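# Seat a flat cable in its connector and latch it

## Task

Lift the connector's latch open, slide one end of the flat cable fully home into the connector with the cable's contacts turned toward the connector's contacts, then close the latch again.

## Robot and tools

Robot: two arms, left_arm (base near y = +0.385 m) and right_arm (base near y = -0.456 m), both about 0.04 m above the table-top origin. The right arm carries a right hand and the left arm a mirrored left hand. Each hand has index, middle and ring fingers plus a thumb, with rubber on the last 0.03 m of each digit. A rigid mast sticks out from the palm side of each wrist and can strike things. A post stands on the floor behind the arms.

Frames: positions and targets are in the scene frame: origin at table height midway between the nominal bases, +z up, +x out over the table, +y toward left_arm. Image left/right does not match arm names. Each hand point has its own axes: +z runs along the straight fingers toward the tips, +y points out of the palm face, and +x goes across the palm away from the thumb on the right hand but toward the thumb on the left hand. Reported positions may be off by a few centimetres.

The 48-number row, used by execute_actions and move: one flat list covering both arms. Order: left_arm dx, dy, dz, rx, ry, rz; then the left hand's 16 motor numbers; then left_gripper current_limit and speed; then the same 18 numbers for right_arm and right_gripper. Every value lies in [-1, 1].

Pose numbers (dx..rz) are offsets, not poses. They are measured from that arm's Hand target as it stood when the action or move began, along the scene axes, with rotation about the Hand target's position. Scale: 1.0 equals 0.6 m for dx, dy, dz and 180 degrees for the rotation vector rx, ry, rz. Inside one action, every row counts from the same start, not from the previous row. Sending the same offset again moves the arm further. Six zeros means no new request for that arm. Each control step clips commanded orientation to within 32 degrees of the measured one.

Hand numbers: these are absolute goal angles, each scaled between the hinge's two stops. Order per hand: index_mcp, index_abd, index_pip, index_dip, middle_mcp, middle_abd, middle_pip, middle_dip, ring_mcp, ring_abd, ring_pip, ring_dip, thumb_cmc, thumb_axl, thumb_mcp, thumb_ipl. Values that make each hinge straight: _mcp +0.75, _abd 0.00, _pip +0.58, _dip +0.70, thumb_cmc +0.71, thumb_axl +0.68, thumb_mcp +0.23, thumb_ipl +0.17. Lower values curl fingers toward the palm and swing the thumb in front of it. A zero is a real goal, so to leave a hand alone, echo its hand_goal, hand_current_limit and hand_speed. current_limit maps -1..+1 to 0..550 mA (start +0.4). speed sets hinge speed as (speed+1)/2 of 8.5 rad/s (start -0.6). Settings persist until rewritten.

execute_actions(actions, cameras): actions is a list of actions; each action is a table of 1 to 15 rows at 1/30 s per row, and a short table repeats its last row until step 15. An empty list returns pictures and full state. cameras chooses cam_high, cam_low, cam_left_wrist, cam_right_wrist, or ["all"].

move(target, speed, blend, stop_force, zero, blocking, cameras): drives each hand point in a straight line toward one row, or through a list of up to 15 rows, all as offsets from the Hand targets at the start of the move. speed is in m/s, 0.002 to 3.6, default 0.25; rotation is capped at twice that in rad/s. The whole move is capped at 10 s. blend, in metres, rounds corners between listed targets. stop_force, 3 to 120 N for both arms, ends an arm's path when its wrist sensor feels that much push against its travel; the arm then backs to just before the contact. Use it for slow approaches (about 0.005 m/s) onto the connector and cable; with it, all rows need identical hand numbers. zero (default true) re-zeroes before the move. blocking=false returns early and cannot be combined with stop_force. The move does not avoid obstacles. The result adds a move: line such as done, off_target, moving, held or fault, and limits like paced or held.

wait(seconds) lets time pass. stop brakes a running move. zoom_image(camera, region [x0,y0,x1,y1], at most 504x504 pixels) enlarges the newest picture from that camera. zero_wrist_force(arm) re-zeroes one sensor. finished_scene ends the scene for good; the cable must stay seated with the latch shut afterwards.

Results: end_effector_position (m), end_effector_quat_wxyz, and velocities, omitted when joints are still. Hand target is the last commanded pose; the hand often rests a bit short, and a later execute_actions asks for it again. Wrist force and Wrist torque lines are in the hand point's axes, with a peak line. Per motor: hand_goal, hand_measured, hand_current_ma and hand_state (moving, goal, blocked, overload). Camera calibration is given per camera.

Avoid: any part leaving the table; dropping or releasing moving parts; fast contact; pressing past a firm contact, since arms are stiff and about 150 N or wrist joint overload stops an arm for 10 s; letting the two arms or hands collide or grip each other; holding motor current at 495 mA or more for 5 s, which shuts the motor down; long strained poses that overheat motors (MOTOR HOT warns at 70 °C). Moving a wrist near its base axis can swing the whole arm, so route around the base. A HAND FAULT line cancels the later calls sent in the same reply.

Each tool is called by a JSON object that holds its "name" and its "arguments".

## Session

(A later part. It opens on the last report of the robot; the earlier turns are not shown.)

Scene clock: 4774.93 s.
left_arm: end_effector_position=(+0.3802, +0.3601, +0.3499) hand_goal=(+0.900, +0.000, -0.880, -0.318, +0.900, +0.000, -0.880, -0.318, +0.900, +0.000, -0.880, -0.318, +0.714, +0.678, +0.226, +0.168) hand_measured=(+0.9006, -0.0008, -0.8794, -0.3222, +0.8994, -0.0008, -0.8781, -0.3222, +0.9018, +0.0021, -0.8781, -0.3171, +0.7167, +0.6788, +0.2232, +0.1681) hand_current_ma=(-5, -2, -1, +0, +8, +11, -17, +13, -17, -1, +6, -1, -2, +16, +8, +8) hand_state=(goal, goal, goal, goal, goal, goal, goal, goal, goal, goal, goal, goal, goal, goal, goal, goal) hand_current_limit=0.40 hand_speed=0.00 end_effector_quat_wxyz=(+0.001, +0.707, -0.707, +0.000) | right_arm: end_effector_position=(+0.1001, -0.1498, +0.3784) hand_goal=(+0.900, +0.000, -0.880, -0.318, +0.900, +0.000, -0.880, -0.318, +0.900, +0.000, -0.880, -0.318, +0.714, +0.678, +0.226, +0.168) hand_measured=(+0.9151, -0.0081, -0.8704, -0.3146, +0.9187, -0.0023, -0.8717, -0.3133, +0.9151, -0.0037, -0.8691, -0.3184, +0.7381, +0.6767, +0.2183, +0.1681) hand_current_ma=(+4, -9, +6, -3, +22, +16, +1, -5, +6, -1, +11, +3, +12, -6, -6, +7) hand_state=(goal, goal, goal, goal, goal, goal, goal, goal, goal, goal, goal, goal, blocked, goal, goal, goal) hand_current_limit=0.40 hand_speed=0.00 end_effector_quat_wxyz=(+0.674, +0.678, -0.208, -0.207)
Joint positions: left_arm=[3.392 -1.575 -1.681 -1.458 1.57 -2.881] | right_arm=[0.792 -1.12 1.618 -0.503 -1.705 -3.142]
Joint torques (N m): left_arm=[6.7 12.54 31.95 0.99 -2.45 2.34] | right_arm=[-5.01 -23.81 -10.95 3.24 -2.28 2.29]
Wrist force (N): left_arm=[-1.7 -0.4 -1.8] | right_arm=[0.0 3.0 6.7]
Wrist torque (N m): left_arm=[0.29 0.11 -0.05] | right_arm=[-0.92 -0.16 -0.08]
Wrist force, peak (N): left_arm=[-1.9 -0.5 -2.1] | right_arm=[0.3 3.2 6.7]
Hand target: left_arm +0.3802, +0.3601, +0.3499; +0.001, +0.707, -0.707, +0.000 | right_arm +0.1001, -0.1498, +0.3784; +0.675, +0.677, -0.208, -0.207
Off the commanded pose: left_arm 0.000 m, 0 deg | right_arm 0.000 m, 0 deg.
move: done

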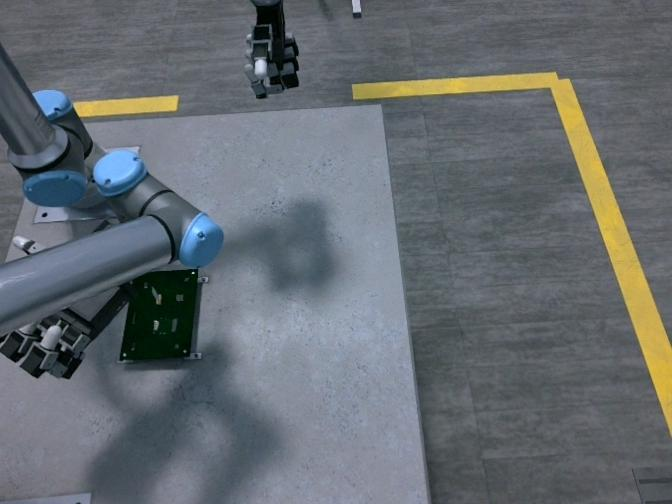

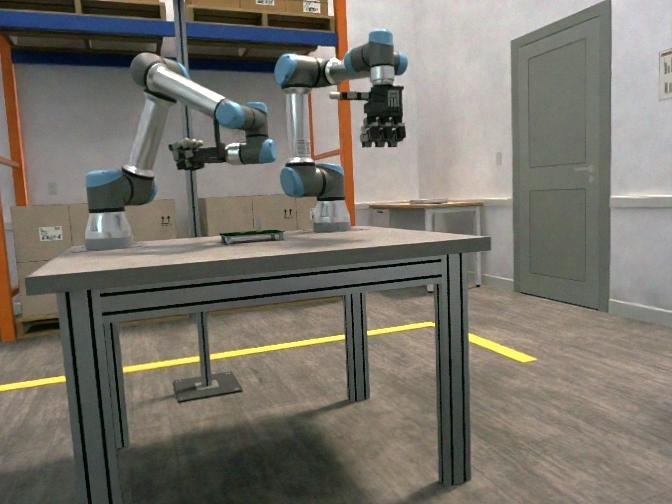

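{"name": "move", "arguments": {"target": [0,0,0,0,0,0, 0.9,0,-0.88,-0.319, 0.9,0,-0.88,-0.319, 0.9,0,-0.88,-0.319, 0.714,0.678,0.226,0.168, 0.4, 0, 0.0,0.0,0,0.281,0.414,0, 0.9,0,-0.88,-0.319, 0.9,0,-0.88,-0.319, 0.9,0,-0.88,-0.319, 0.714,0.678,-0.44,-0.48, 0.4, 0], "speed": 0.25}}

{"name": "move", "arguments": {"target": [0,0,0,0,0,0, 0.9,0,-0.88,-0.319, 0.9,0,-0.88,-0.319, 0.9,0,-0.88,-0.319, 0.714,0.678,0.226,0.168, 0.4, 0, 0.0,0.0,0,0,0,0.19, 0.9,0,-0.88,-0.319, 0.9,0,-0.88,-0.319, 0.9,0,-0.88,-0.319, 0.714,0.678,-0.44,-0.48, 0.4, 0], "speed": 0.25, "cameras": ["cam_high", "cam_low", "cam_right_wrist"]}}

Scene clock: 4798.97 s.
left_arm: end_effector_position=(+0.3802, +0.3601, +0.3499) hand_goal=(+0.900, +0.000, -0.880, -0.318, +0.900, +0.000, -0.880, -0.318, +0.900, +0.000, -0.880, -0.318, +0.714, +0.678, +0.226, +0.168) hand_measured=(+0.9006, +0.0007, -0.8794, -0.3209, +0.9006, +0.0007, -0.8794, -0.3209, +0.9018, +0.0007, -0.8768, -0.3158, +0.7167, +0.6788, +0.2232, +0.1662) hand_current_ma=(-9, -2, -6, +5, +3, +5, -8, +11, -14, +1, +6, -2, -8, -3, +1, +15) hand_state=(goal, goal, goal, goal, goal, goal, goal, goal, goal, goal, goal, goal, goal, goal, goal, goal) hand_current_limit=0.40 hand_speed=0.00 end_effector_quat_wxyz=(+0.001, +0.707, -0.707, +0.000) | right_arm: end_effector_position=(+0.1001, -0.1498, +0.3783) hand_goal=(+0.900, +0.000, -0.880, -0.318, +0.900, +0.000, -0.880, -0.318, +0.900, +0.000, -0.880, -0.318, +0.714, +0.678, -0.440, -0.480) hand_measured=(+0.9163, -0.0081, -0.8704, -0.3146, +0.9163, -0.0023, -0.8717, -0.3146, +0.9163, -0.0023, -0.8691, -0.3171, +0.7381, +0.6820, -0.4092, -0.4521) hand_current_ma=(+2, -1, +12, -4, +24, +8, +3, -5, +4, -7, +12, +1, +19, -2, +13, +25) hand_state=(goal, goal, goal, goal, goal, goal, goal, goal, goal, goal, goal, goal, blocked, goal, blocked, blocked) hand_current_limit=0.40 hand_speed=0.00 end_effector_quat_wxyz=(+0.674, +0.678, -0.207, -0.207)
Joint positions: left_arm=[3.392 -1.575 -1.681 -1.458 1.57 -2.881] | right_arm=[0.792 -1.12 1.618 -0.502 -1.705 -3.144]
Joint torques (N m): left_arm=[5.65 11.61 30.81 1.15 -2.41 2.5] | right_arm=[-4.47 -41.56 -12.36 2.38 -1.96 2.31]
Wrist force (N): left_arm=[-1.7 -0.4 -1.9] | right_arm=[0.4 3.3 6.5]
Wrist torque (N m): left_arm=[0.29 0.10 -0.05] | right_arm=[-0.83 -0.20 -0.06]
Wrist force, peak (N): left_arm=[-2.0 -0.7 -1.8] | right_arm=[0.3 3.2 7.1]
Hand target: left_arm +0.3802, +0.3601, +0.3499; +0.001, +0.707, -0.707, +0.000 | right_arm +0.1001, -0.1498, +0.3784; +0.674, +0.678, -0.207, -0.207 (not the last commanded pose)
Off the commanded pose: left_arm 0.000 m, 0 deg | right_arm 0.000 m, 90 deg.
move: held (right_arm; a check stopped the path); limits=held
pose unreachable (right arm): on one or more control steps of this call, first in action 0 (counted from 0), this arm could not follow its commanded pose, so it was not sent that pose on those steps. It may still have moved: this result reports where it is.
cause: moving toward the commanded pose would bring two parts of the arm too close to each other (joints 4 (wrist 1) to 6 (wrist 3) lie between them).

Scene clock: 4799.57 s.
left_arm: end_effector_position=(+0.3802, +0.3601, +0.3499) hand_goal=(+0.900, +0.000, -0.880, -0.318, +0.900, +0.000, -0.880, -0.318, +0.900, +0.000, -0.880, -0.318, +0.714, +0.678, +0.226, +0.168) hand_measured=(+0.9006, -0.0008, -0.8781, -0.3209, +0.8994, -0.0008, -0.8794, -0.3222, +0.9018, +0.0007, -0.8768, -0.3171, +0.7167, +0.6788, +0.2232, +0.1672) hand_current_ma=(+8, +3, +6, +2, +0, +9, -2, +1, -15, +2, +3, -15, -2, +11, +3, -5) hand_state=(goal, goal, goal, goal, goal, goal, goal, goal, goal, goal, goal, goal, goal, goal, goal, goal) hand_current_limit=0.40 hand_speed=0.00 end_effector_quat_wxyz=(+0.001, +0.707, -0.707, +0.000) | right_arm: end_effector_position=(+0.1001, -0.1499, +0.3784) hand_goal=(+0.900, +0.000, -0.880, -0.318, +0.900, +0.000, -0.880, -0.318, +0.900, +0.000, -0.880, -0.318, +0.714, +0.678, -0.440, -0.480) hand_measured=(+0.9163, -0.0081, -0.8704, -0.3158, +0.9175, -0.0023, -0.8717, -0.3146, +0.9163, -0.0037, -0.8678, -0.3184, +0.7368, +0.6820, -0.4092, -0.4521) hand_current_ma=(-2, -4, +12, -7, +23, +3, +9, -1, +1, -10, +7, +0, +11, -1, +11, +31) hand_state=(goal, goal, goal, goal, goal, goal, goal, goal, goal, goal, goal, goal, blocked, goal, blocked, blocked) hand_current_limit=0.40 hand_speed=0.00 end_effector_quat_wxyz=(+0.676, +0.679, -0.203, -0.203)
Joint positions: left_arm=[3.392 -1.575 -1.681 -1.458 1.57 -2.881] | right_arm=[0.798 -1.119 1.616 -0.502 -1.713 -3.143]
Joint torques (N m): left_arm=[5.58 12.12 31.28 1.02 -2.3 2.34] | right_arm=[-5.82 -42.52 -10.21 0.42 1.89 1.99]
Wrist force (N): left_arm=[-1.7 -0.5 -1.9] | right_arm=[0.3 3.4 6.7]
Wrist torque (N m): left_arm=[0.28 0.10 -0.05] | right_arm=[-0.83 -0.19 -0.07]
Wrist force, peak (N): left_arm=[-1.8 -0.6 -1.9] | right_arm=[0.6 3.6 6.7]
Hand target: left_arm +0.3802, +0.3601, +0.3499; +0.001, +0.707, -0.707, +0.000 | right_arm +0.1001, -0.1499, +0.3784; +0.676, +0.679, -0.203, -0.203 (not the last commanded pose)
Off the commanded pose: left_arm 0.000 m, 0 deg | right_arm 0.000 m, 33 deg.
move: held (right_arm; a check stopped the path); limits=held
pose unreachable (right arm): on one or more control steps of this call, first in action 0 (counted from 0), this arm could not follow its commanded pose, so it was not sent that pose on those steps. It may still have moved: this result reports where it is.
cause: moving toward the commanded pose would bring two parts of the arm too close to each other (joints 4 (wrist 1) to 6 (wrist 3) lie between them).
cam_right_wrist: T_world_to_cam=[[-0.62938, 0.40313, 0.66435, -0.09681], [-0.01781, 0.84721, -0.53096, 0.29361], [-0.77689, -0.34601, -0.52604, 0.35761]] pos_world=[0.22212, -0.08598, 0.40832]

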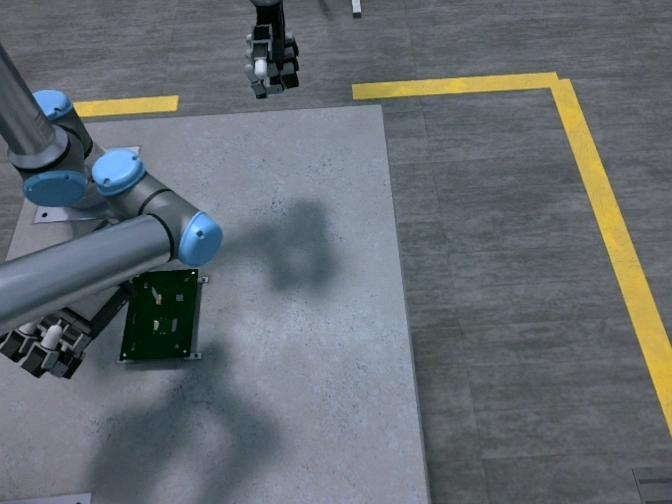

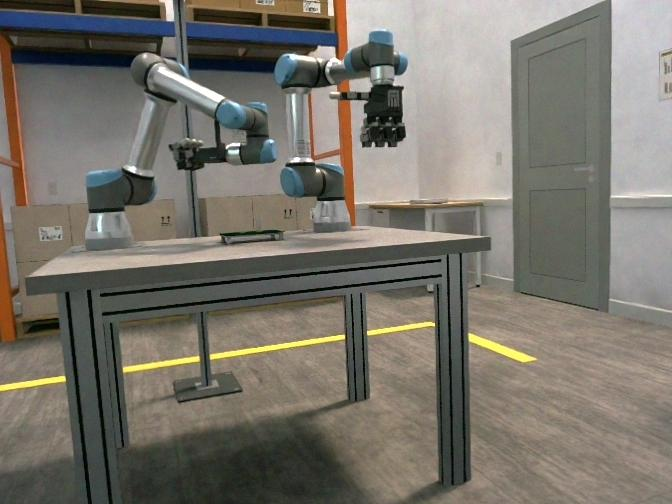

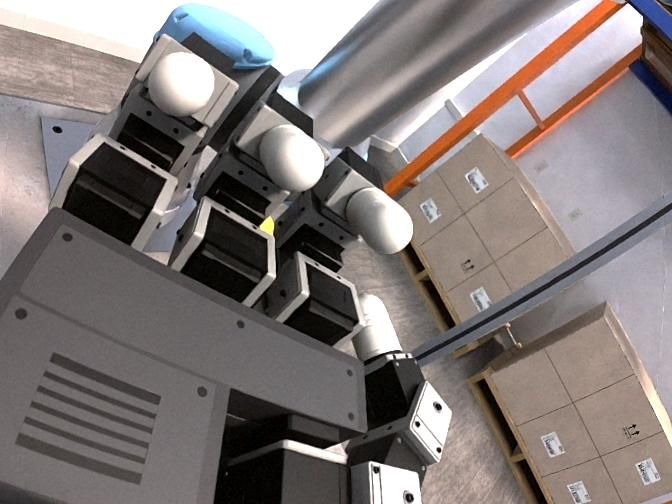

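{"name": "move", "arguments": {"target": [0,0,0,0,0,0, 0.9,0,-0.88,-0.319, 0.9,0,-0.88,-0.319, 0.9,0,-0.88,-0.319, 0.714,0.678,0.226,0.168, 0.4, 0, 0.0,0.0,0.05,0.412,-0.286,0, 0.9,0,-0.88,-0.319, 0.9,0,-0.88,-0.319, 0.9,0,-0.88,-0.319, 0.714,0.678,-0.44,-0.48, 0.4, 0], "speed": 0.3}}

{"name": "move", "arguments": {"target": [0,0,0,0,0,0, 0.9,0,-0.88,-0.319, 0.9,0,-0.88,-0.319, 0.9,0,-0.88,-0.319, 0.714,0.678,0.226,0.168, 0.4, 0, 0.0,0.0,0,0,0,0.495, 0.9,0,-0.88,-0.319, 0.9,0,-0.88,-0.319, 0.9,0,-0.88,-0.319, 0.714,0.678,-0.44,-0.48, 0.4, 0], "speed": 0.3}}

Scene clock: 4845.50 s.
left_arm: end_effector_position=(+0.3802, +0.3601, +0.3499) hand_goal=(+0.900, +0.000, -0.880, -0.318, +0.900, +0.000, -0.880, -0.318, +0.900, +0.000, -0.880, -0.318, +0.714, +0.678, +0.226, +0.168) hand_measured=(+0.9006, -0.0008, -0.8794, -0.3209, +0.8994, -0.0008, -0.8794, -0.3222, +0.9018, +0.0007, -0.8768, -0.3158, +0.7180, +0.6788, +0.2232, +0.1681) hand_current_ma=(-3, +2, +8, +1, +3, +10, -10, +6, -16, -3, -9, -9, -9, -3, +1, +7) hand_state=(goal, goal, goal, goal, goal, goal, goal, goal, goal, goal, goal, goal, goal, goal, goal, goal) hand_current_limit=0.40 hand_speed=0.00 end_effector_quat_wxyz=(+0.001, +0.707, -0.707, +0.000) | right_arm: end_effector_position=(+0.1001, -0.1499, +0.4084) hand_goal=(+0.900, +0.000, -0.880, -0.318, +0.900, +0.000, -0.880, -0.318, +0.900, +0.000, -0.880, -0.318, +0.714, +0.678, -0.440, -0.480) hand_measured=(+0.9066, -0.0066, -0.8704, -0.3146, +0.9078, -0.0023, -0.8717, -0.3133, +0.9042, -0.0037, -0.8691, -0.3184, +0.7318, +0.6820, -0.4092, -0.4521) hand_current_ma=(-1, -6, +19, -1, +0, +7, +2, -2, +1, -4, +22, -1, +12, +3, +7, +19) hand_state=(goal, goal, goal, goal, goal, goal, goal, goal, goal, goal, goal, goal, goal, goal, blocked, blocked) hand_current_limit=0.40 hand_speed=0.00 end_effector_quat_wxyz=(-0.001, +0.954, -0.298, +0.013)
Joint positions: left_arm=[3.392 -1.575 -1.681 -1.458 1.57 -2.881] | right_arm=[0.752 -1.838 1.763 -1.509 -1.593 -3.305]
Joint torques (N m): left_arm=[5.55 11.91 30.71 1.09 -2.32 2.26] | right_arm=[-4.99 -18.07 -16.38 -3.79 1.89 -2.54]
Wrist force (N): left_arm=[-1.7 -0.7 -1.8] | right_arm=[-1.1 2.0 4.5]
Wrist torque (N m): left_arm=[0.25 0.11 -0.04] | right_arm=[-0.08 -0.02 -0.02]
Wrist force, peak (N): left_arm=[-1.9 -0.6 -2.1] | right_arm=[0.1 3.5 6.9]
Hand target: left_arm +0.3802, +0.3601, +0.3499; +0.001, +0.707, -0.707, +0.000 | right_arm +0.1001, -0.1499, +0.4084; -0.001, +0.954, -0.298, +0.013
Off the commanded pose: left_arm 0.000 m, 0 deg | right_arm 0.000 m, 0 deg.
move: done

Scene clock: 4848.80 s.
left_arm: end_effector_position=(+0.3802, +0.3601, +0.3499) hand_goal=(+0.900, +0.000, -0.880, -0.318, +0.900, +0.000, -0.880, -0.318, +0.900, +0.000, -0.880, -0.318, +0.714, +0.678, +0.226, +0.168) hand_measured=(+0.9006, -0.0008, -0.8794, -0.3209, +0.9006, -0.0008, -0.8794, -0.3222, +0.9018, +0.0007, -0.8768, -0.3158, +0.7167, +0.6788, +0.2232, +0.1681) hand_current_ma=(+1, -12, +1, +7, +5, +17, +2, +5, -15, +0, +10, -12, -6, +2, +8, -3) hand_state=(goal, goal, goal, goal, goal, goal, goal, goal, goal, goal, goal, goal, goal, goal, goal, goal) hand_current_limit=0.40 hand_speed=0.00 end_effector_quat_wxyz=(+0.001, +0.707, -0.707, +0.000) | right_arm: end_effector_position=(+0.1001, -0.1499, +0.4084) hand_goal=(+0.900, +0.000, -0.880, -0.318, +0.900, +0.000, -0.880, -0.318, +0.900, +0.000, -0.880, -0.318, +0.714, +0.678, -0.440, -0.480) hand_measured=(+0.9054, -0.0066, -0.8691, -0.3146, +0.9066, -0.0008, -0.8717, -0.3146, +0.9054, -0.0037, -0.8691, -0.3184, +0.7318, +0.6820, -0.4082, -0.4521) hand_current_ma=(-5, -7, +12, -4, +4, +10, +5, +4, +3, -8, +15, -2, +8, +2, +13, +30) hand_state=(goal, goal, goal, goal, goal, goal, goal, goal, goal, goal, goal, goal, goal, goal, blocked, blocked) hand_current_limit=0.40 hand_speed=0.00 end_effector_quat_wxyz=(-0.010, +0.889, +0.457, +0.009)
Joint positions: left_arm=[3.392 -1.575 -1.681 -1.458 1.57 -2.881] | right_arm=[1.023 -1.914 1.818 -1.5 -1.565 -4.589]
Joint torques (N m): left_arm=[5.59 11.83 30.49 1.06 -2.41 2.22] | right_arm=[-1.5 -15.94 -17.46 -1.26 1.86 -2.58]
Wrist force (N): left_arm=[-1.8 -0.5 -1.8] | right_arm=[-0.8 1.8 4.8]
Wrist torque (N m): left_arm=[0.27 0.11 -0.05] | right_arm=[-0.15 -0.05 0.00]
Wrist force, peak (N): left_arm=[-1.9 -0.5 -2.0] | right_arm=[-0.9 1.9 5.1]
Hand target: left_arm +0.3802, +0.3601, +0.3499; +0.001, +0.707, -0.707, +0.000 | right_arm +0.1001, -0.1499, +0.4084; -0.010, +0.889, +0.457, +0.009
Off the commanded pose: left_arm 0.000 m, 0 deg | right_arm 0.000 m, 0 deg.
move: done

{"name": "move", "arguments": {"target": [0,0,0,0,0,0, 0.9,0,-0.88,-0.319, 0.9,0,-0.88,-0.319, 0.9,0,-0.88,-0.319, 0.714,0.678,0.226,0.168, 0.4, 0, 0.0,0.0,0.0,-0.2032,0.1455,0, 0.9,0,-0.88,-0.319, 0.9,0,-0.88,-0.319, 0.9,0,-0.88,-0.319, 0.714,0.678,-0.44,-0.48, 0.4, 0], "speed": 0.3}}

{"name": "move", "arguments": {"target": [0,0,0,0,0,0, 0.9,0,-0.88,-0.319, 0.9,0,-0.88,-0.319, 0.9,0,-0.88,-0.319, 0.714,0.678,0.226,0.168, 0.4, 0, 0.0,0.0,-0.0,-0.2032,0.1455,0, 0.9,0,-0.88,-0.319, 0.9,0,-0.88,-0.319, 0.9,0,-0.88,-0.319, 0.714,0.678,-0.44,-0.48, 0.4, 0], "speed": 0.3, "cameras": ["cam_high", "cam_low"]}}

Scene clock: 4864.23 s.
left_arm: end_effector_position=(+0.3802, +0.3601, +0.3499) hand_goal=(+0.900, +0.000, -0.880, -0.318, +0.900, +0.000, -0.880, -0.318, +0.900, +0.000, -0.880, -0.318, +0.714, +0.678, +0.226, +0.168) hand_measured=(+0.9006, +0.0007, -0.8794, -0.3222, +0.8994, +0.0007, -0.8794, -0.3222, +0.9018, +0.0007, -0.8768, -0.3171, +0.7167, +0.6788, +0.2232, +0.1672) hand_current_ma=(+1, -14, +1, -8, +3, +5, -7, +7, -8, -9, +7, +1, -9, +1, +7, -6) hand_state=(goal, goal, goal, goal, goal, goal, goal, goal, goal, goal, goal, goal, goal, goal, goal, goal) hand_current_limit=0.40 hand_speed=0.00 end_effector_quat_wxyz=(+0.001, +0.707, -0.707, +0.000) | right_arm: end_effector_position=(+0.1001, -0.1499, +0.4084) hand_goal=(+0.900, +0.000, -0.880, -0.318, +0.900, +0.000, -0.880, -0.318, +0.900, +0.000, -0.880, -0.318, +0.714, +0.678, -0.440, -0.480) hand_measured=(+0.9066, -0.0081, -0.8691, -0.3146, +0.9078, -0.0037, -0.8717, -0.3146, +0.9054, -0.0081, -0.8691, -0.3184, +0.7305, +0.6820, -0.4092, -0.4521) hand_current_ma=(-2, +0, +3, +2, +0, +1, +6, +4, +3, +0, +14, -3, +11, +0, +7, +32) hand_state=(goal, goal, goal, goal, goal, goal, goal, goal, goal, goal, goal, goal, goal, goal, blocked, blocked) hand_current_limit=0.40 hand_speed=0.00 end_effector_quat_wxyz=(+0.166, +0.827, +0.423, -0.332)
Joint positions: left_arm=[3.392 -1.575 -1.681 -1.458 1.57 -2.881] | right_arm=[0.984 -1.489 1.475 -0.798 -1.504 -4.651]
Joint torques (N m): left_arm=[6.07 12.08 30.84 1.17 -2.28 2.15] | right_arm=[-6.14 -14.28 -29.11 0.61 2.04 -2.49]
Wrist force (N): left_arm=[-1.7 -0.6 -1.9] | right_arm=[-2.6 2.4 4.6]
Wrist torque (N m): left_arm=[0.27 0.10 -0.05] | right_arm=[-0.11 0.01 -0.42]
Wrist force, peak (N): left_arm=[-1.9 -0.5 -2.0] | right_arm=[-2.7 2.6 4.6]
Hand target: left_arm +0.3802, +0.3601, +0.3499; +0.001, +0.707, -0.707, +0.000 | right_arm +0.1001, -0.1499, +0.4084; +0.166, +0.827, +0.423, -0.332
Off the commanded pose: left_arm 0.000 m, 0 deg | right_arm 0.000 m, 0 deg.
move: done

Scene clock: 4866.17 s.
left_arm: end_effector_position=(+0.3802, +0.3601, +0.3499) hand_goal=(+0.900, +0.000, -0.880, -0.318, +0.900, +0.000, -0.880, -0.318, +0.900, +0.000, -0.880, -0.318, +0.714, +0.678, +0.226, +0.168) hand_measured=(+0.9006, +0.0007, -0.8781, -0.3222, +0.8994, -0.0008, -0.8781, -0.3209, +0.9018, +0.0007, -0.8768, -0.3171, +0.7180, +0.6788, +0.2222, +0.1672) hand_current_ma=(-7, +2, -6, +4, +8, +12, -2, +1, -19, +2, -7, -1, +8, +0, -2, +10) hand_state=(goal, goal, goal, goal, goal, goal, goal, goal, goal, goal, goal, goal, goal, goal, goal, goal) hand_current_limit=0.40 hand_speed=0.00 end_effector_quat_wxyz=(+0.001, +0.707, -0.707, +0.000) | right_arm: end_effector_position=(+0.1002, -0.1499, +0.4084) hand_goal=(+0.900, +0.000, -0.880, -0.318, +0.900, +0.000, -0.880, -0.318, +0.900, +0.000, -0.880, -0.318, +0.714, +0.678, -0.440, -0.480) hand_measured=(+0.9054, -0.0081, -0.8691, -0.3133, +0.9066, -0.0052, -0.8717, -0.3133, +0.9054, -0.0081, -0.8691, -0.3171, +0.7318, +0.6820, -0.4092, -0.4521) hand_current_ma=(-10, -14, +15, -6, +15, +6, +7, -2, +3, -1, +18, -2, +10, -1, +5, +32) hand_state=(goal, goal, goal, goal, goal, goal, goal, goal, goal, goal, goal, goal, goal, goal, blocked, blocked) hand_current_limit=0.40 hand_speed=0.00 end_effector_quat_wxyz=(+0.316, +0.638, +0.324, -0.622)
Joint positions: left_arm=[3.392 -1.575 -1.681 -1.458 1.57 -2.881] | right_arm=[0.976 -1.157 1.406 -0.275 -1.486 -4.71]
Joint torques (N m): left_arm=[5.53 12.29 30.45 1.29 -2.37 2.24] | right_arm=[7.47 -24.83 -12.46 3.17 1.91 -2.51]
Wrist force (N): left_arm=[-1.7 -0.5 -1.9] | right_arm=[-2.7 2.6 5.9]
Wrist torque (N m): left_arm=[0.29 0.10 -0.05] | right_arm=[-0.36 -0.09 -0.52]
Wrist force, peak (N): left_arm=[-1.9 -0.5 -2.1] | right_arm=[-2.7 2.6 6.2]
Hand target: left_arm +0.3802, +0.3601, +0.3499; +0.001, +0.707, -0.707, +0.000 | right_arm +0.1001, -0.1499, +0.4084; +0.316, +0.638, +0.324, -0.623
Off the commanded pose: left_arm 0.000 m, 0 deg | right_arm 0.000 m, 0 deg.
move: done

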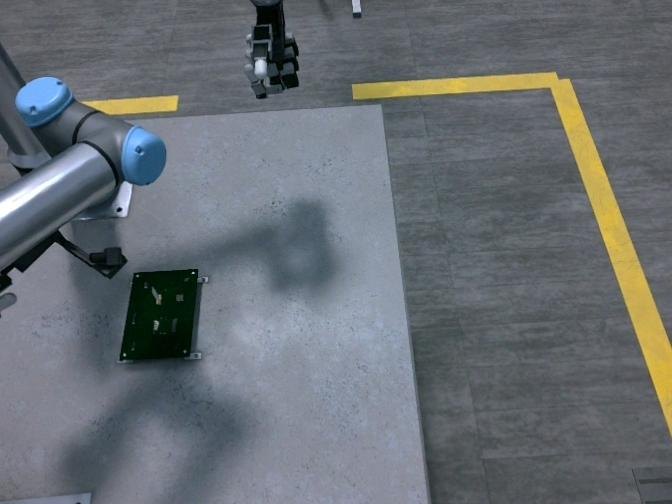

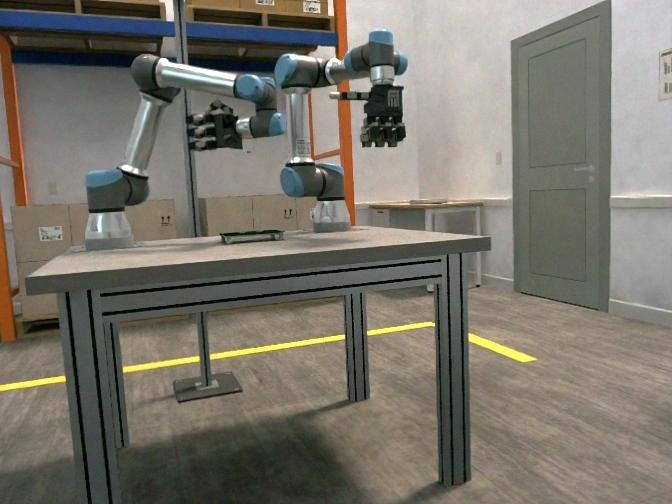

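{"name": "move", "arguments": {"target": [0,0,0,0,0,0, 0.9,0,-0.88,-0.319, 0.9,0,-0.88,-0.319, 0.9,0,-0.88,-0.319, 0.714,0.678,0.226,0.168, 0.4, 0, 0.0,0.0,-0.1,-0.0078,0.0026,0.2005, 0.9,0,-0.88,-0.319, 0.9,0,-0.88,-0.319, 0.9,0,-0.88,-0.319, 0.714,0.678,-0.44,-0.48, 0.4, 0], "speed": 0.25, "cameras": ["cam_high", "cam_right_wrist"]}}

Scene clock: 4877.63 s.
left_arm: end_effector_position=(+0.3802, +0.3601, +0.3499) hand_goal=(+0.900, +0.000, -0.880, -0.318, +0.900, +0.000, -0.880, -0.318, +0.900, +0.000, -0.880, -0.318, +0.714, +0.678, +0.226, +0.168) hand_measured=(+0.9018, -0.0008, -0.8794, -0.3209, +0.8994, +0.0007, -0.8781, -0.3222, +0.9018, +0.0007, -0.8768, -0.3171, +0.7167, +0.6788, +0.2232, +0.1672) hand_current_ma=(-2, +2, +1, +7, +7, +12, -1, +14, -21, +0, +2, -3, +3, +2, +1, +6) hand_state=(goal, goal, goal, goal, goal, goal, goal, goal, goal, goal, goal, goal, goal, goal, goal, goal) hand_current_limit=0.40 hand_speed=0.00 end_effector_quat_wxyz=(+0.001, +0.707, -0.707, +0.000) | right_arm: end_effector_position=(+0.1001, -0.1499, +0.3484) hand_goal=(+0.900, +0.000, -0.880, -0.318, +0.900, +0.000, -0.880, -0.318, +0.900, +0.000, -0.880, -0.318, +0.714, +0.678, -0.440, -0.480) hand_measured=(+0.9054, -0.0081, -0.8704, -0.3146, +0.9090, -0.0052, -0.8717, -0.3133, +0.9090, -0.0081, -0.8691, -0.3184, +0.7318, +0.6809, -0.4102, -0.4521) hand_current_ma=(-4, -6, +14, +6, +11, +4, +3, +6, +6, +2, +10, -5, +19, +2, +13, +21) hand_state=(goal, goal, goal, goal, goal, goal, goal, goal, goal, goal, goal, goal, goal, goal, blocked, blocked) hand_current_limit=0.40 hand_speed=0.00 end_effector_quat_wxyz=(+0.500, +0.500, +0.500, -0.501)
Joint positions: left_arm=[3.392 -1.575 -1.681 -1.458 1.57 -2.881] | right_arm=[1.23 -1.175 1.61 -0.435 -1.861 -4.713]
Joint torques (N m): left_arm=[5.29 12.52 31.57 1.33 -2.48 2.22] | right_arm=[8.26 -39.98 -11.83 0.44 -2.08 2.17]
Wrist force (N): left_arm=[-1.9 -0.4 -1.8] | right_arm=[-2.9 2.4 5.8]
Wrist torque (N m): left_arm=[0.29 0.12 -0.06] | right_arm=[-0.40 -0.05 -0.57]
Wrist force, peak (N): left_arm=[-1.8 -0.5 -2.1] | right_arm=[-3.0 2.7 6.2]
Hand target: left_arm +0.3802, +0.3601, +0.3499; +0.001, +0.707, -0.707, +0.000 | right_arm +0.1001, -0.1499, +0.3484; +0.500, +0.500, +0.500, -0.500
Off the commanded pose: left_arm 0.000 m, 0 deg | right_arm 0.000 m, 0 deg.
move: done
cam_right_wrist: T_world_to_cam=[[0.66384, -0.00662, 0.74784, -0.29692], [-0.53357, 0.69649, 0.4798, -0.04541], [-0.52404, -0.71754, 0.45883, -0.08235]] pos_world=[0.12972, -0.02942, 0.28162]

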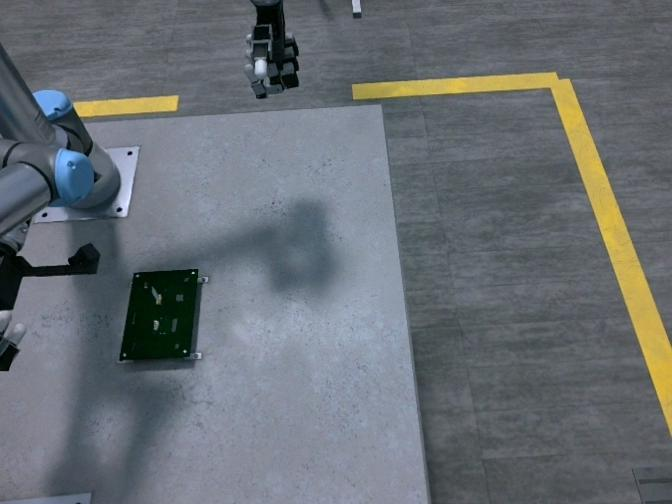

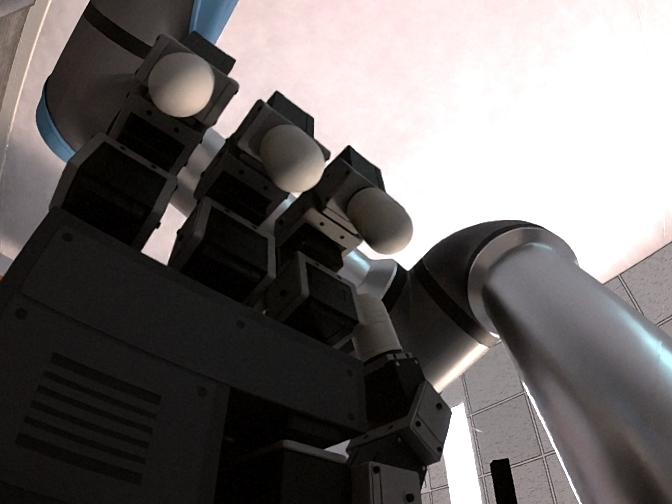

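{"name": "move", "arguments": {"target": [0,0,0,0,0,0, 0.9,0,-0.88,-0.319, 0.9,0,-0.88,-0.319, 0.9,0,-0.88,-0.319, 0.714,0.678,0.226,0.168, 0.4, 0, 0.0298,0.0082,-0.314,0,0,0, 0.9,0,-0.88,-0.319, 0.9,0,-0.88,-0.319, 0.9,0,-0.88,-0.319, 0.714,0.678,-0.44,-0.48, 0.4, 0], "speed": 0.15, "cameras": ["cam_high", "cam_low"]}}

Scene clock: 4904.13 s.
left_arm: end_effector_position=(+0.3802, +0.3601, +0.3499) hand_goal=(+0.900, +0.000, -0.880, -0.318, +0.900, +0.000, -0.880, -0.318, +0.900, +0.000, -0.880, -0.318, +0.714, +0.678, +0.226, +0.168) hand_measured=(+0.9006, -0.0008, -0.8794, -0.3209, +0.9006, -0.0008, -0.8794, -0.3222, +0.9018, +0.0007, -0.8781, -0.3171, +0.7167, +0.6788, +0.2222, +0.1681) hand_current_ma=(-1, -6, -11, +2, +10, +12, -10, +14, -11, +1, -9, +4, -7, +11, -7, +9) hand_state=(goal, goal, goal, goal, goal, goal, goal, goal, goal, goal, goal, goal, goal, goal, goal, goal) hand_current_limit=0.40 hand_speed=0.00 end_effector_quat_wxyz=(+0.001, +0.707, -0.707, +0.000) | right_arm: end_effector_position=(+0.1180, -0.1450, +0.1601) hand_goal=(+0.900, +0.000, -0.880, -0.318, +0.900, +0.000, -0.880, -0.318, +0.900, +0.000, -0.880, -0.318, +0.714, +0.678, -0.440, -0.480) hand_measured=(+0.9066, -0.0081, -0.8691, -0.3133, +0.9090, -0.0037, -0.8717, -0.3133, +0.9090, -0.0081, -0.8691, -0.3171, +0.7318, +0.6820, -0.4092, -0.4521) hand_current_ma=(-3, -5, +9, -4, +6, +7, +6, +3, +12, -1, +11, +5, +19, +2, +16, +31) hand_state=(goal, goal, goal, goal, goal, goal, goal, goal, goal, goal, goal, goal, goal, goal, blocked, blocked) hand_current_limit=0.40 hand_speed=0.00 end_effector_quat_wxyz=(+0.500, +0.500, +0.500, -0.500)
Joint positions: left_arm=[3.392 -1.575 -1.681 -1.458 1.57 -2.881] | right_arm=[1.201 -0.896 1.742 -0.845 -1.891 -4.713]
Joint torques (N m): left_arm=[4.87 11.74 30.76 1.4 -2.43 1.92] | right_arm=[-5.35 -26.03 -18.05 0.3 -2.24 2.21]
Wrist force (N): left_arm=[-1.6 -0.6 -1.9] | right_arm=[-3.0 2.5 5.9]
Wrist torque (N m): left_arm=[0.27 0.09 -0.04] | right_arm=[-0.39 -0.04 -0.60]
Wrist force, peak (N): left_arm=[-1.7 -0.5 -2.1] | right_arm=[-4.0 2.4 6.1]
Hand target: left_arm +0.3802, +0.3601, +0.3499; +0.001, +0.707, -0.707, +0.000 | right_arm +0.1180, -0.1450, +0.1600; +0.500, +0.500, +0.500, -0.500
Off the commanded pose: left_arm 0.000 m, 0 deg | right_arm 0.000 m, 0 deg.
move: done

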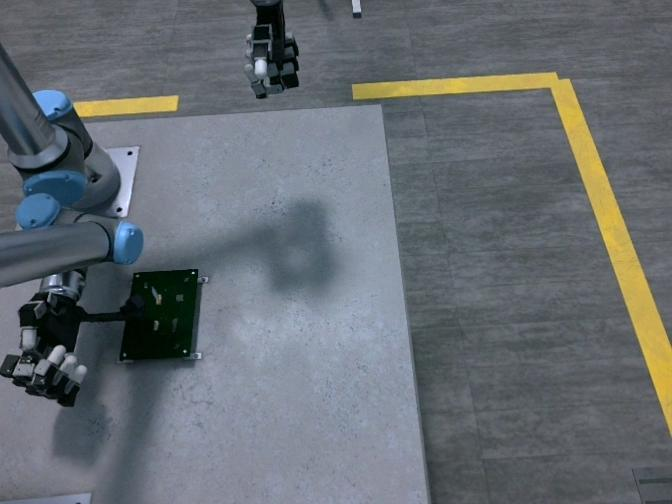

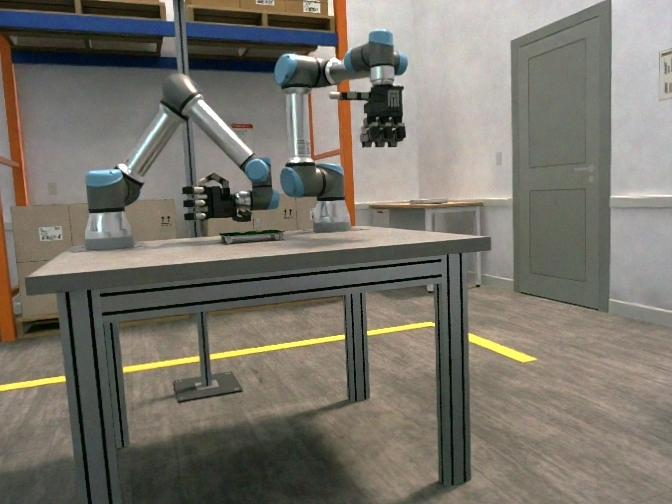

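{"name": "zoom_image", "arguments": {"camera": "cam_high", "region": [110, 255, 220, 370]}}

{"name": "zoom_image", "arguments": {"camera": "cam_low", "region": [200, 170, 320, 260]}}

Scaled by 4.383 from the camera's image (finer frame: 960x720).

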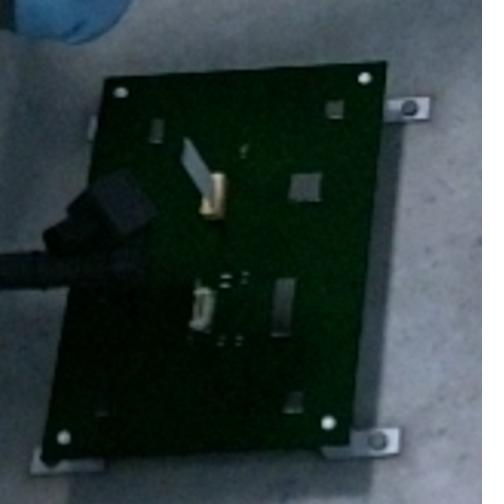

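Scaled by 4.200 from the camera's image (finer frame: 960x720).

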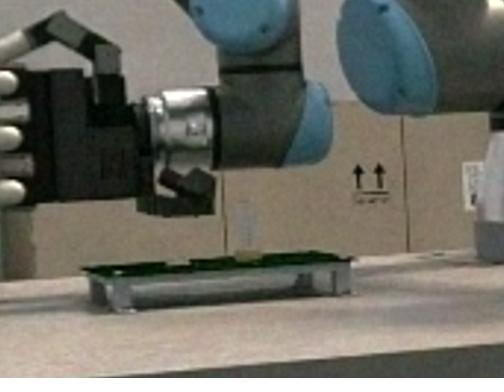

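{"name": "move", "arguments": {"target": [0,0,0,0,0,0, 0.9,0,-0.88,-0.319, 0.9,0,-0.88,-0.319, 0.9,0,-0.88,-0.319, 0.714,0.678,0.226,0.168, 0.4, 0, 0,0,-0.035,0,0,0, 0.9,0,-0.88,-0.319, 0.9,0,-0.88,-0.319, 0.9,0,-0.88,-0.319, 0.714,0.678,-0.44,-0.48, 0.4, 0], "speed": 0.05}}

{"name": "move", "arguments": {"target": [0,0,0,0,0,0, 0.9,0,-0.88,-0.319, 0.9,0,-0.88,-0.319, 0.9,0,-0.88,-0.319, 0.714,0.678,0.226,0.168, 0.4, 0, 0,0,-0.033,0,0,0, 0.9,0,-0.88,-0.319, 0.9,0,-0.88,-0.319, 0.9,0,-0.88,-0.319, 0.714,0.678,-0.44,-0.48, 0.4, 0], "speed": 0.004, "stop_force": 3, "cameras": ["cam_high", "cam_low"]}}

Scene clock: 4921.67 s.
left_arm: end_effector_position=(+0.3802, +0.3601, +0.3499) hand_goal=(+0.900, +0.000, -0.880, -0.318, +0.900, +0.000, -0.880, -0.318, +0.900, +0.000, -0.880, -0.318, +0.714, +0.678, +0.226, +0.168) hand_measured=(+0.9006, +0.0007, -0.8781, -0.3222, +0.9006, +0.0007, -0.8794, -0.3222, +0.9018, +0.0021, -0.8768, -0.3171, +0.7167, +0.6788, +0.2222, +0.1672) hand_current_ma=(-11, -11, +2, -3, +7, +6, -7, +5, +0, -1, -3, +2, -15, -7, -1, +7) hand_state=(goal, goal, goal, goal, goal, goal, goal, goal, goal, goal, goal, goal, goal, goal, goal, goal) hand_current_limit=0.40 hand_speed=0.00 end_effector_quat_wxyz=(+0.001, +0.707, -0.707, +0.000) | right_arm: end_effector_position=(+0.1180, -0.1450, +0.1392) hand_goal=(+0.900, +0.000, -0.880, -0.318, +0.900, +0.000, -0.880, -0.318, +0.900, +0.000, -0.880, -0.318, +0.714, +0.678, -0.440, -0.480) hand_measured=(+0.9054, -0.0081, -0.8704, -0.3146, +0.9090, -0.0052, -0.8717, -0.3146, +0.9078, -0.0096, -0.8691, -0.3184, +0.7318, +0.6820, -0.4092, -0.4521) hand_current_ma=(-2, -10, +19, -5, +3, +5, +10, -5, +2, +1, +13, -5, +14, +1, +11, +22) hand_state=(goal, goal, goal, goal, goal, goal, goal, goal, goal, goal, goal, goal, goal, goal, blocked, blocked) hand_current_limit=0.40 hand_speed=0.00 end_effector_quat_wxyz=(+0.500, +0.500, +0.500, -0.500)
Joint positions: left_arm=[3.392 -1.575 -1.681 -1.458 1.57 -2.881] | right_arm=[1.201 -0.858 1.745 -0.887 -1.891 -4.713]
Joint torques (N m): left_arm=[6.28 12.82 30.27 1.53 -2.34 1.93] | right_arm=[-4.7 -28.95 -4.79 0.3 -2.17 1.56]
Wrist force (N): left_arm=[-1.7 -0.4 -2.1] | right_arm=[-2.9 2.5 5.5]
Wrist torque (N m): left_arm=[0.31 0.09 -0.05] | right_arm=[-0.35 -0.06 -0.59]
Wrist force, peak (N): left_arm=[-1.8 -0.7 -2.1] | right_arm=[-3.1 2.4 6.1]
Hand target: left_arm +0.3802, +0.3601, +0.3499; +0.001, +0.707, -0.707, +0.000 | right_arm +0.1180, -0.1450, +0.1390; +0.500, +0.500, +0.500, -0.500
Off the commanded pose: left_arm 0.000 m, 0 deg | right_arm 0.000 m, 0 deg.
move: done

Scene clock: 4926.37 s.
left_arm: end_effector_position=(+0.3802, +0.3601, +0.3499) hand_goal=(+0.900, +0.000, -0.880, -0.318, +0.900, +0.000, -0.880, -0.318, +0.900, +0.000, -0.880, -0.318, +0.714, +0.678, +0.226, +0.168) hand_measured=(+0.9006, +0.0007, -0.8781, -0.3209, +0.8994, -0.0008, -0.8794, -0.3235, +0.9018, +0.0007, -0.8768, -0.3158, +0.7180, +0.6788, +0.2232, +0.1681) hand_current_ma=(-4, -6, -1, +0, +12, +5, -6, +17, -12, -20, -1, +10, +6, +3, +1, +9) hand_state=(goal, goal, goal, goal, goal, goal, goal, goal, goal, goal, goal, goal, goal, goal, goal, goal) hand_current_limit=0.40 hand_speed=0.00 end_effector_quat_wxyz=(+0.001, +0.707, -0.707, +0.000) | right_arm: end_effector_position=(+0.1180, -0.1450, +0.1245) hand_goal=(+0.900, +0.000, -0.880, -0.318, +0.900, +0.000, -0.880, -0.318, +0.900, +0.000, -0.880, -0.318, +0.714, +0.678, -0.440, -0.480) hand_measured=(+0.9054, -0.0081, -0.8704, -0.3146, +0.9090, -0.0037, -0.8717, -0.3133, +0.9090, -0.0081, -0.8691, -0.3184, +0.7318, +0.6820, -0.4092, -0.4521) hand_current_ma=(-14, -3, +2, -1, +7, +4, +4, -2, -1, +1, +7, -5, +7, -5, +9, +27) hand_state=(goal, goal, goal, goal, goal, goal, goal, goal, goal, goal, goal, goal, goal, goal, blocked, blocked) hand_current_limit=0.40 hand_speed=0.00 end_effector_quat_wxyz=(+0.500, +0.500, +0.500, -0.500)
Joint positions: left_arm=[3.392 -1.575 -1.681 -1.458 1.57 -2.881] | right_arm=[1.201 -0.83 1.746 -0.915 -1.891 -4.713]
Joint torques (N m): left_arm=[4.99 12.34 31.55 1.51 -2.56 1.8] | right_arm=[5.39 -44.97 -4.8 2.82 -1.36 1.31]
Wrist force (N): left_arm=[-1.9 -0.6 -1.8] | right_arm=[-5.2 2.3 6.0]
Wrist torque (N m): left_arm=[0.27 0.12 -0.07] | right_arm=[-0.40 0.27 -0.49]
Wrist force, peak (N): left_arm=[-2.1 -0.4 -2.0] | right_arm=[-6.5 2.1 6.0]
Hand target: left_arm +0.3802, +0.3601, +0.3499; +0.001, +0.707, -0.707, +0.000 | right_arm +0.1180, -0.1449, +0.1245; +0.500, +0.500, +0.500, -0.500 (not the last commanded pose)
Off the commanded pose: left_arm 0.000 m, 0 deg | right_arm 0.005 m, 0 deg.
move: contact (right_arm)

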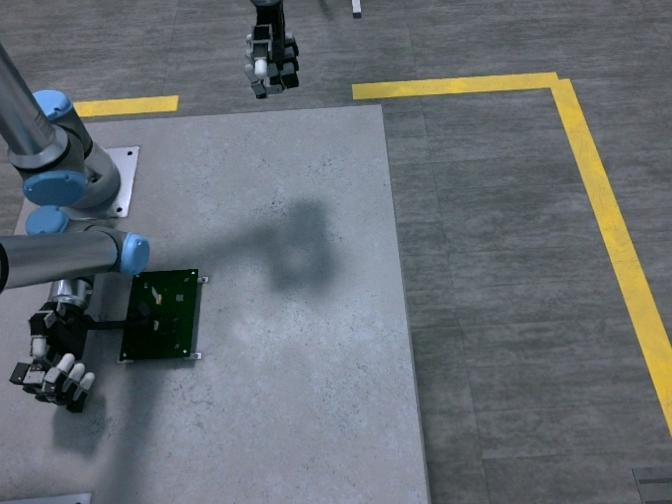

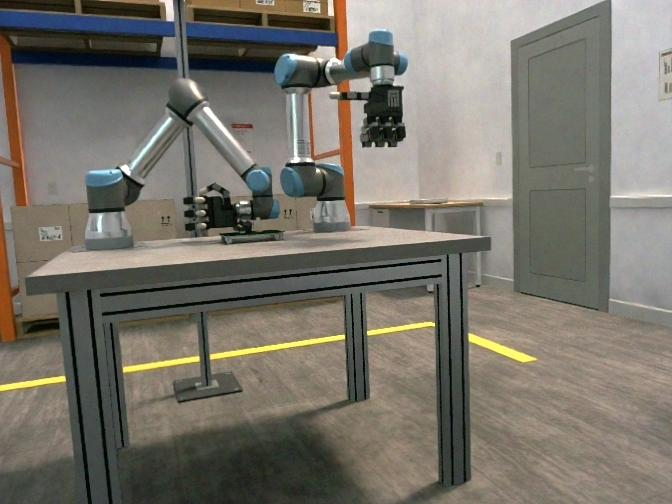

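{"name": "zoom_image", "arguments": {"camera": "cam_high", "region": [80, 265, 210, 365]}}

{"name": "move", "arguments": {"target": [0,0,0,0,0,0, 0.9,0,-0.88,-0.319, 0.9,0,-0.88,-0.319, 0.9,0,-0.88,-0.319, 0.714,0.678,0.226,0.168, 0.4, 0, 0,0,0.0015,0,0,0, 0.9,0,-0.88,-0.319, 0.9,0,-0.88,-0.319, 0.9,0,-0.88,-0.319, 0.714,0.678,-0.44,-0.48, 0.4, 0], "speed": 0.02}}

{"name": "move", "arguments": {"target": [0,0,0,0,0,0, 0.9,0,-0.88,-0.319, 0.9,0,-0.88,-0.319, 0.9,0,-0.88,-0.319, 0.714,0.678,0.226,0.168, 0.4, 0, 0.025,0,0,0,0,0, 0.9,0,-0.88,-0.319, 0.9,0,-0.88,-0.319, 0.9,0,-0.88,-0.319, 0.714,0.678,-0.44,-0.48, 0.4, 0], "speed": 0.003, "stop_force": 4}}

Scaled by 3.877 from the camera's image (finer frame: 960x720).

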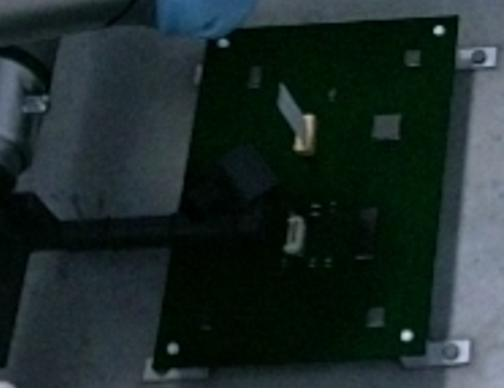

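Scene clock: 4941.27 s.
left_arm: end_effector_position=(+0.3802, +0.3601, +0.3499) hand_goal=(+0.900, +0.000, -0.880, -0.318, +0.900, +0.000, -0.880, -0.318, +0.900, +0.000, -0.880, -0.318, +0.714, +0.678, +0.226, +0.168) hand_measured=(+0.9006, +0.0007, -0.8794, -0.3209, +0.8994, -0.0008, -0.8794, -0.3222, +0.9018, +0.0007, -0.8768, -0.3171, +0.7180, +0.6788, +0.2232, +0.1672) hand_current_ma=(+0, +8, -2, +3, +2, +9, -6, +12, -10, -6, +3, +5, -1, +6, +4, -10) hand_state=(goal, goal, goal, goal, goal, goal, goal, goal, goal, goal, goal, goal, goal, goal, goal, goal) hand_current_limit=0.40 hand_speed=0.00 end_effector_quat_wxyz=(+0.001, +0.707, -0.707, +0.000) | right_arm: end_effector_position=(+0.1180, -0.1450, +0.1254) hand_goal=(+0.900, +0.000, -0.880, -0.318, +0.900, +0.000, -0.880, -0.318, +0.900, +0.000, -0.880, -0.318, +0.714, +0.678, -0.440, -0.480) hand_measured=(+0.9054, -0.0081, -0.8691, -0.3146, +0.9090, -0.0037, -0.8717, -0.3133, +0.9090, -0.0096, -0.8691, -0.3184, +0.7318, +0.6820, -0.4082, -0.4531) hand_current_ma=(-1, -7, +12, -1, +17, +13, +7, -4, +1, -5, +1, +11, +14, -2, +14, +23) hand_state=(goal, goal, goal, goal, goal, goal, goal, goal, goal, goal, goal, goal, goal, goal, blocked, blocked) hand_current_limit=0.40 hand_speed=0.00 end_effector_quat_wxyz=(+0.500, +0.500, +0.500, -0.500)
Joint positions: left_arm=[3.392 -1.575 -1.681 -1.458 1.57 -2.881] | right_arm=[1.201 -0.832 1.746 -0.914 -1.891 -4.713]
Joint torques (N m): left_arm=[5.47 13.02 31.24 1.6 -2.35 1.86] | right_arm=[5 -47.02 -8.98 2.98 -1.25 1.35]
Wrist force (N): left_arm=[-1.7 -0.5 -1.9] | right_arm=[-2.9 2.6 5.7]
Wrist torque (N m): left_arm=[0.29 0.11 -0.05] | right_arm=[-0.35 -0.05 -0.63]
Wrist force, peak (N): left_arm=[-1.8 -0.6 -2.1] | right_arm=[-5.7 2.5 6.0]
Hand target: left_arm +0.3802, +0.3601, +0.3499; +0.001, +0.707, -0.707, +0.000 | right_arm +0.1180, -0.1449, +0.1254; +0.500, +0.500, +0.500, -0.500
Off the commanded pose: left_arm 0.000 m, 0 deg | right_arm 0.000 m, 0 deg.
move: done

Scene clock: 4945.23 s.
left_arm: end_effector_position=(+0.3802, +0.3601, +0.3499) hand_goal=(+0.900, +0.000, -0.880, -0.318, +0.900, +0.000, -0.880, -0.318, +0.900, +0.000, -0.880, -0.318, +0.714, +0.678, +0.226, +0.168) hand_measured=(+0.9006, +0.0007, -0.8794, -0.3222, +0.8994, +0.0007, -0.8794, -0.3222, +0.9030, +0.0021, -0.8768, -0.3158, +0.7167, +0.6788, +0.2232, +0.1681) hand_current_ma=(-14, +4, +5, +1, +13, +9, +1, +7, -7, +2, -2, -6, -10, +4, +4, +1) hand_state=(goal, goal, goal, goal, goal, goal, goal, goal, goal, goal, goal, goal, goal, goal, goal, goal) hand_current_limit=0.40 hand_speed=0.00 end_effector_quat_wxyz=(+0.001, +0.707, -0.707, +0.000) | right_arm: end_effector_position=(+0.1264, -0.1449, +0.1254) hand_goal=(+0.900, +0.000, -0.880, -0.318, +0.900, +0.000, -0.880, -0.318, +0.900, +0.000, -0.880, -0.318, +0.714, +0.678, -0.440, -0.480) hand_measured=(+0.9066, -0.0096, -0.8704, -0.3133, +0.9090, -0.0037, -0.8717, -0.3133, +0.9102, -0.0081, -0.8691, -0.3184, +0.7318, +0.6820, -0.4092, -0.4521) hand_current_ma=(-1, -14, +8, -8, +13, +9, +13, +0, +2, -2, +20, +8, +15, +4, +15, +26) hand_state=(goal, goal, goal, goal, goal, goal, goal, goal, goal, goal, goal, goal, goal, goal, blocked, blocked) hand_current_limit=0.40 hand_speed=0.00 end_effector_quat_wxyz=(+0.500, +0.500, +0.500, -0.500)
Joint positions: left_arm=[3.392 -1.575 -1.681 -1.458 1.57 -2.881] | right_arm=[1.186 -0.831 1.744 -0.912 -1.906 -4.713]
Joint torques (N m): left_arm=[5.08 12.22 31.51 1.47 -2.33 1.75] | right_arm=[6.36 -32.56 -10.78 1.06 1.54 2.26]
Wrist force (N): left_arm=[-1.6 -0.5 -1.7] | right_arm=[-3.1 -2.2 5.5]
Wrist torque (N m): left_arm=[0.28 0.09 -0.04] | right_arm=[-0.94 -0.01 -0.97]
Wrist force, peak (N): left_arm=[-2.1 -0.6 -2.0] | right_arm=[-3.0 2.5 6.1]
Hand target: left_arm +0.3802, +0.3601, +0.3499; +0.001, +0.707, -0.707, +0.000 | right_arm +0.1264, -0.1450, +0.1254; +0.500, +0.500, +0.500, -0.500 (not the last commanded pose)
Off the commanded pose: left_arm 0.000 m, 0 deg | right_arm 0.007 m, 0 deg.
move: contact (right_arm)

{"name": "move", "arguments": {"target": [0,0,0,0,0,0, 0.9,0,-0.88,-0.319, 0.9,0,-0.88,-0.319, 0.9,0,-0.88,-0.319, 0.714,0.678,0.226,0.168, 0.4, 0, 0.005,0,0,0,0,0, 0.9,0,-0.88,-0.319, 0.9,0,-0.88,-0.319, 0.9,0,-0.88,-0.319, 0.714,0.678,-0.44,-0.48, 0.4, 0], "speed": 0.002, "stop_force": 12, "zero": false}}

Scene clock: 4964.47 s.
left_arm: end_effector_position=(+0.3802, +0.3601, +0.3499) hand_goal=(+0.900, +0.000, -0.880, -0.318, +0.900, +0.000, -0.880, -0.318, +0.900, +0.000, -0.880, -0.318, +0.714, +0.678, +0.226, +0.168) hand_measured=(+0.9006, -0.0008, -0.8794, -0.3209, +0.8994, +0.0007, -0.8794, -0.3222, +0.9018, +0.0007, -0.8768, -0.3171, +0.7167, +0.6788, +0.2232, +0.1672) hand_current_ma=(-7, -10, -7, +3, +5, +9, +0, +11, -8, -15, -11, +6, -10, +2, +2, +3) hand_state=(goal, goal, goal, goal, goal, goal, goal, goal, goal, goal, goal, goal, goal, goal, goal, goal) hand_current_limit=0.40 hand_speed=0.00 end_effector_quat_wxyz=(+0.001, +0.707, -0.707, +0.000) | right_arm: end_effector_position=(+0.1269, -0.1450, +0.1254) hand_goal=(+0.900, +0.000, -0.880, -0.318, +0.900, +0.000, -0.880, -0.318, +0.900, +0.000, -0.880, -0.318, +0.714, +0.678, -0.440, -0.480) hand_measured=(+0.9054, -0.0081, -0.8704, -0.3146, +0.9090, -0.0037, -0.8717, -0.3133, +0.9090, -0.0081, -0.8691, -0.3184, +0.7318, +0.6820, -0.4092, -0.4521) hand_current_ma=(-3, -7, +5, -7, +10, +9, +1, -2, +6, -1, +3, +4, +2, +2, +13, +32) hand_state=(goal, goal, goal, goal, goal, goal, goal, goal, goal, goal, goal, goal, goal, goal, blocked, blocked) hand_current_limit=0.40 hand_speed=0.00 end_effector_quat_wxyz=(+0.500, +0.500, +0.500, -0.500)
Joint positions: left_arm=[3.392 -1.575 -1.681 -1.458 1.57 -2.881] | right_arm=[1.185 -0.831 1.744 -0.912 -1.907 -4.713]
Joint torques (N m): left_arm=[4.73 12.55 31.38 1.56 -2.32 1.48] | right_arm=[3.12 -37.99 -12.36 1.3 0.56 2.26]
Wrist force (N): left_arm=[-1.6 -0.6 -1.6] | right_arm=[-2.9 -10.9 4.8]
Wrist torque (N m): left_arm=[0.25 0.10 -0.04] | right_arm=[-2.02 0.03 -1.73]
Wrist force, peak (N): left_arm=[-2.0 -0.8 -2.0] | right_arm=[-3.1 -11.1 4.7]
Hand target: left_arm +0.3802, +0.3601, +0.3499; +0.001, +0.707, -0.707, +0.000 | right_arm +0.1269, -0.1450, +0.1254; +0.500, +0.500, +0.500, -0.500 (not the last commanded pose)
Off the commanded pose: left_arm 0.000 m, 0 deg | right_arm 0.002 m, 0 deg.
move: contact (right_arm)

{"name": "move", "arguments": {"target": [0,0,0,0,0,0, 0.9,0,-0.88,-0.319, 0.9,0,-0.88,-0.319, 0.9,0,-0.88,-0.319, 0.714,0.678,0.226,0.168, 0.4, 0, 0.0005,0,0.001,0,0,0, 0.9,0,-0.88,-0.319, 0.9,0,-0.88,-0.319, 0.9,0,-0.88,-0.319, 0.714,0.678,-0.44,-0.48, 0.4, 0], "speed": 0.003}}

{"name": "move", "arguments": {"target": [0,0,0,0,0,0, 0.9,0,-0.88,-0.319, 0.9,0,-0.88,-0.319, 0.9,0,-0.88,-0.319, 0.714,0.678,0.226,0.168, 0.4, 0, 0.000,0,0.001,0,0,0, 0.9,0,-0.88,-0.319, 0.9,0,-0.88,-0.319, 0.9,0,-0.88,-0.319, 0.714,0.678,-0.44,-0.48, 0.4, 0], "speed": 0.003}}

Scene clock: 4975.00 s.
left_arm: end_effector_position=(+0.3802, +0.3601, +0.3499) hand_goal=(+0.900, +0.000, -0.880, -0.318, +0.900, +0.000, -0.880, -0.318, +0.900, +0.000, -0.880, -0.318, +0.714, +0.678, +0.226, +0.168) hand_measured=(+0.9006, +0.0007, -0.8794, -0.3209, +0.9006, +0.0007, -0.8794, -0.3222, +0.9018, +0.0007, -0.8781, -0.3171, +0.7167, +0.6788, +0.2232, +0.1681) hand_current_ma=(-9, +9, -4, +3, +12, +3, -4, +4, -17, -15, -11, -4, +0, +6, +2, +4) hand_state=(goal, goal, goal, goal, goal, goal, goal, goal, goal, goal, goal, goal, goal, goal, goal, goal) hand_current_limit=0.40 hand_speed=0.00 end_effector_quat_wxyz=(+0.001, +0.707, -0.707, +0.000) | right_arm: end_effector_position=(+0.1271, -0.1450, +0.1260) hand_goal=(+0.900, +0.000, -0.880, -0.318, +0.900, +0.000, -0.880, -0.318, +0.900, +0.000, -0.880, -0.318, +0.714, +0.678, -0.440, -0.480) hand_measured=(+0.9054, -0.0081, -0.8704, -0.3146, +0.9090, -0.0037, -0.8717, -0.3133, +0.9090, -0.0066, -0.8691, -0.3184, +0.7318, +0.6820, -0.4092, -0.4521) hand_current_ma=(-7, -11, +19, -1, +15, +6, +17, -2, +7, -2, +9, +7, +16, -4, +14, +35) hand_state=(goal, goal, goal, goal, goal, goal, goal, goal, goal, goal, goal, goal, goal, goal, blocked, blocked) hand_current_limit=0.40 hand_speed=0.00 end_effector_quat_wxyz=(+0.500, +0.500, +0.500, -0.500)
Joint positions: left_arm=[3.392 -1.575 -1.681 -1.458 1.57 -2.881] | right_arm=[1.184 -0.832 1.744 -0.911 -1.908 -4.713]
Joint torques (N m): left_arm=[4.88 12.77 30.75 1.65 -2.32 1.59] | right_arm=[-12.17 -45.68 -17.6 2.14 -3.63 2.28]
Wrist force (N): left_arm=[-1.8 -0.6 -1.9] | right_arm=[-5.9 -13.5 4.0]
Wrist torque (N m): left_arm=[0.27 0.11 -0.05] | right_arm=[-2.35 0.42 -1.85]
Wrist force, peak (N): left_arm=[-1.9 -0.6 -2.1] | right_arm=[-5.9 -13.5 4.0]
Hand target: left_arm +0.3802, +0.3601, +0.3499; +0.001, +0.707, -0.707, +0.000 | right_arm +0.1272, -0.1450, +0.1260; +0.500, +0.500, +0.500, -0.500
Off the commanded pose: left_arm 0.000 m, 0 deg | right_arm 0.000 m, 0 deg.
move: done

Scene clock: 4975.50 s.
left_arm: end_effector_position=(+0.3802, +0.3601, +0.3499) hand_goal=(+0.900, +0.000, -0.880, -0.318, +0.900, +0.000, -0.880, -0.318, +0.900, +0.000, -0.880, -0.318, +0.714, +0.678, +0.226, +0.168) hand_measured=(+0.9006, +0.0007, -0.8794, -0.3209, +0.9006, -0.0008, -0.8794, -0.3222, +0.9030, +0.0007, -0.8768, -0.3158, +0.7180, +0.6788, +0.2232, +0.1681) hand_current_ma=(-5, +3, +0, +17, +6, +1, -1, +16, -7, -5, -3, +1, +1, +8, +5, -2) hand_state=(goal, goal, goal, goal, goal, goal, goal, goal, goal, goal, goal, goal, goal, goal, goal, goal) hand_current_limit=0.40 hand_speed=0.00 end_effector_quat_wxyz=(+0.001, +0.707, -0.707, +0.000) | right_arm: end_effector_position=(+0.1272, -0.1450, +0.1266) hand_goal=(+0.900, +0.000, -0.880, -0.318, +0.900, +0.000, -0.880, -0.318, +0.900, +0.000, -0.880, -0.318, +0.714, +0.678, -0.440, -0.480) hand_measured=(+0.9066, -0.0081, -0.8704, -0.3146, +0.9102, -0.0052, -0.8717, -0.3133, +0.9054, -0.0081, -0.8691, -0.3184, +0.7318, +0.6820, -0.4092, -0.4521) hand_current_ma=(-4, -9, +2, +0, +11, +11, +1, +4, +9, -3, +11, +9, +6, -8, +11, +27) hand_state=(goal, goal, goal, goal, goal, goal, goal, goal, goal, goal, goal, goal, goal, goal, blocked, blocked) hand_current_limit=0.40 hand_speed=0.00 end_effector_quat_wxyz=(+0.500, +0.500, +0.500, -0.500)
Joint positions: left_arm=[3.392 -1.575 -1.681 -1.458 1.57 -2.881] | right_arm=[1.184 -0.833 1.744 -0.91 -1.908 -4.713]
Joint torques (N m): left_arm=[5.3 12.69 31.75 1.71 -2.42 1.56] | right_arm=[2.2 -47.11 -17.77 3.18 0.8 2.35]
Wrist force (N): left_arm=[-1.8 -0.6 -2.0] | right_arm=[-2.6 2.0 5.7]
Wrist torque (N m): left_arm=[0.27 0.11 -0.05] | right_arm=[-0.43 -0.09 -0.64]
Wrist force, peak (N): left_arm=[-1.8 -0.6 -2.0] | right_arm=[-5.7 -14.0 4.1]
Hand target: left_arm +0.3802, +0.3601, +0.3499; +0.001, +0.707, -0.707, +0.000 | right_arm +0.1272, -0.1450, +0.1266; +0.500, +0.500, +0.500, -0.500
Off the commanded pose: left_arm 0.000 m, 0 deg | right_arm 0.000 m, 0 deg.
move: done


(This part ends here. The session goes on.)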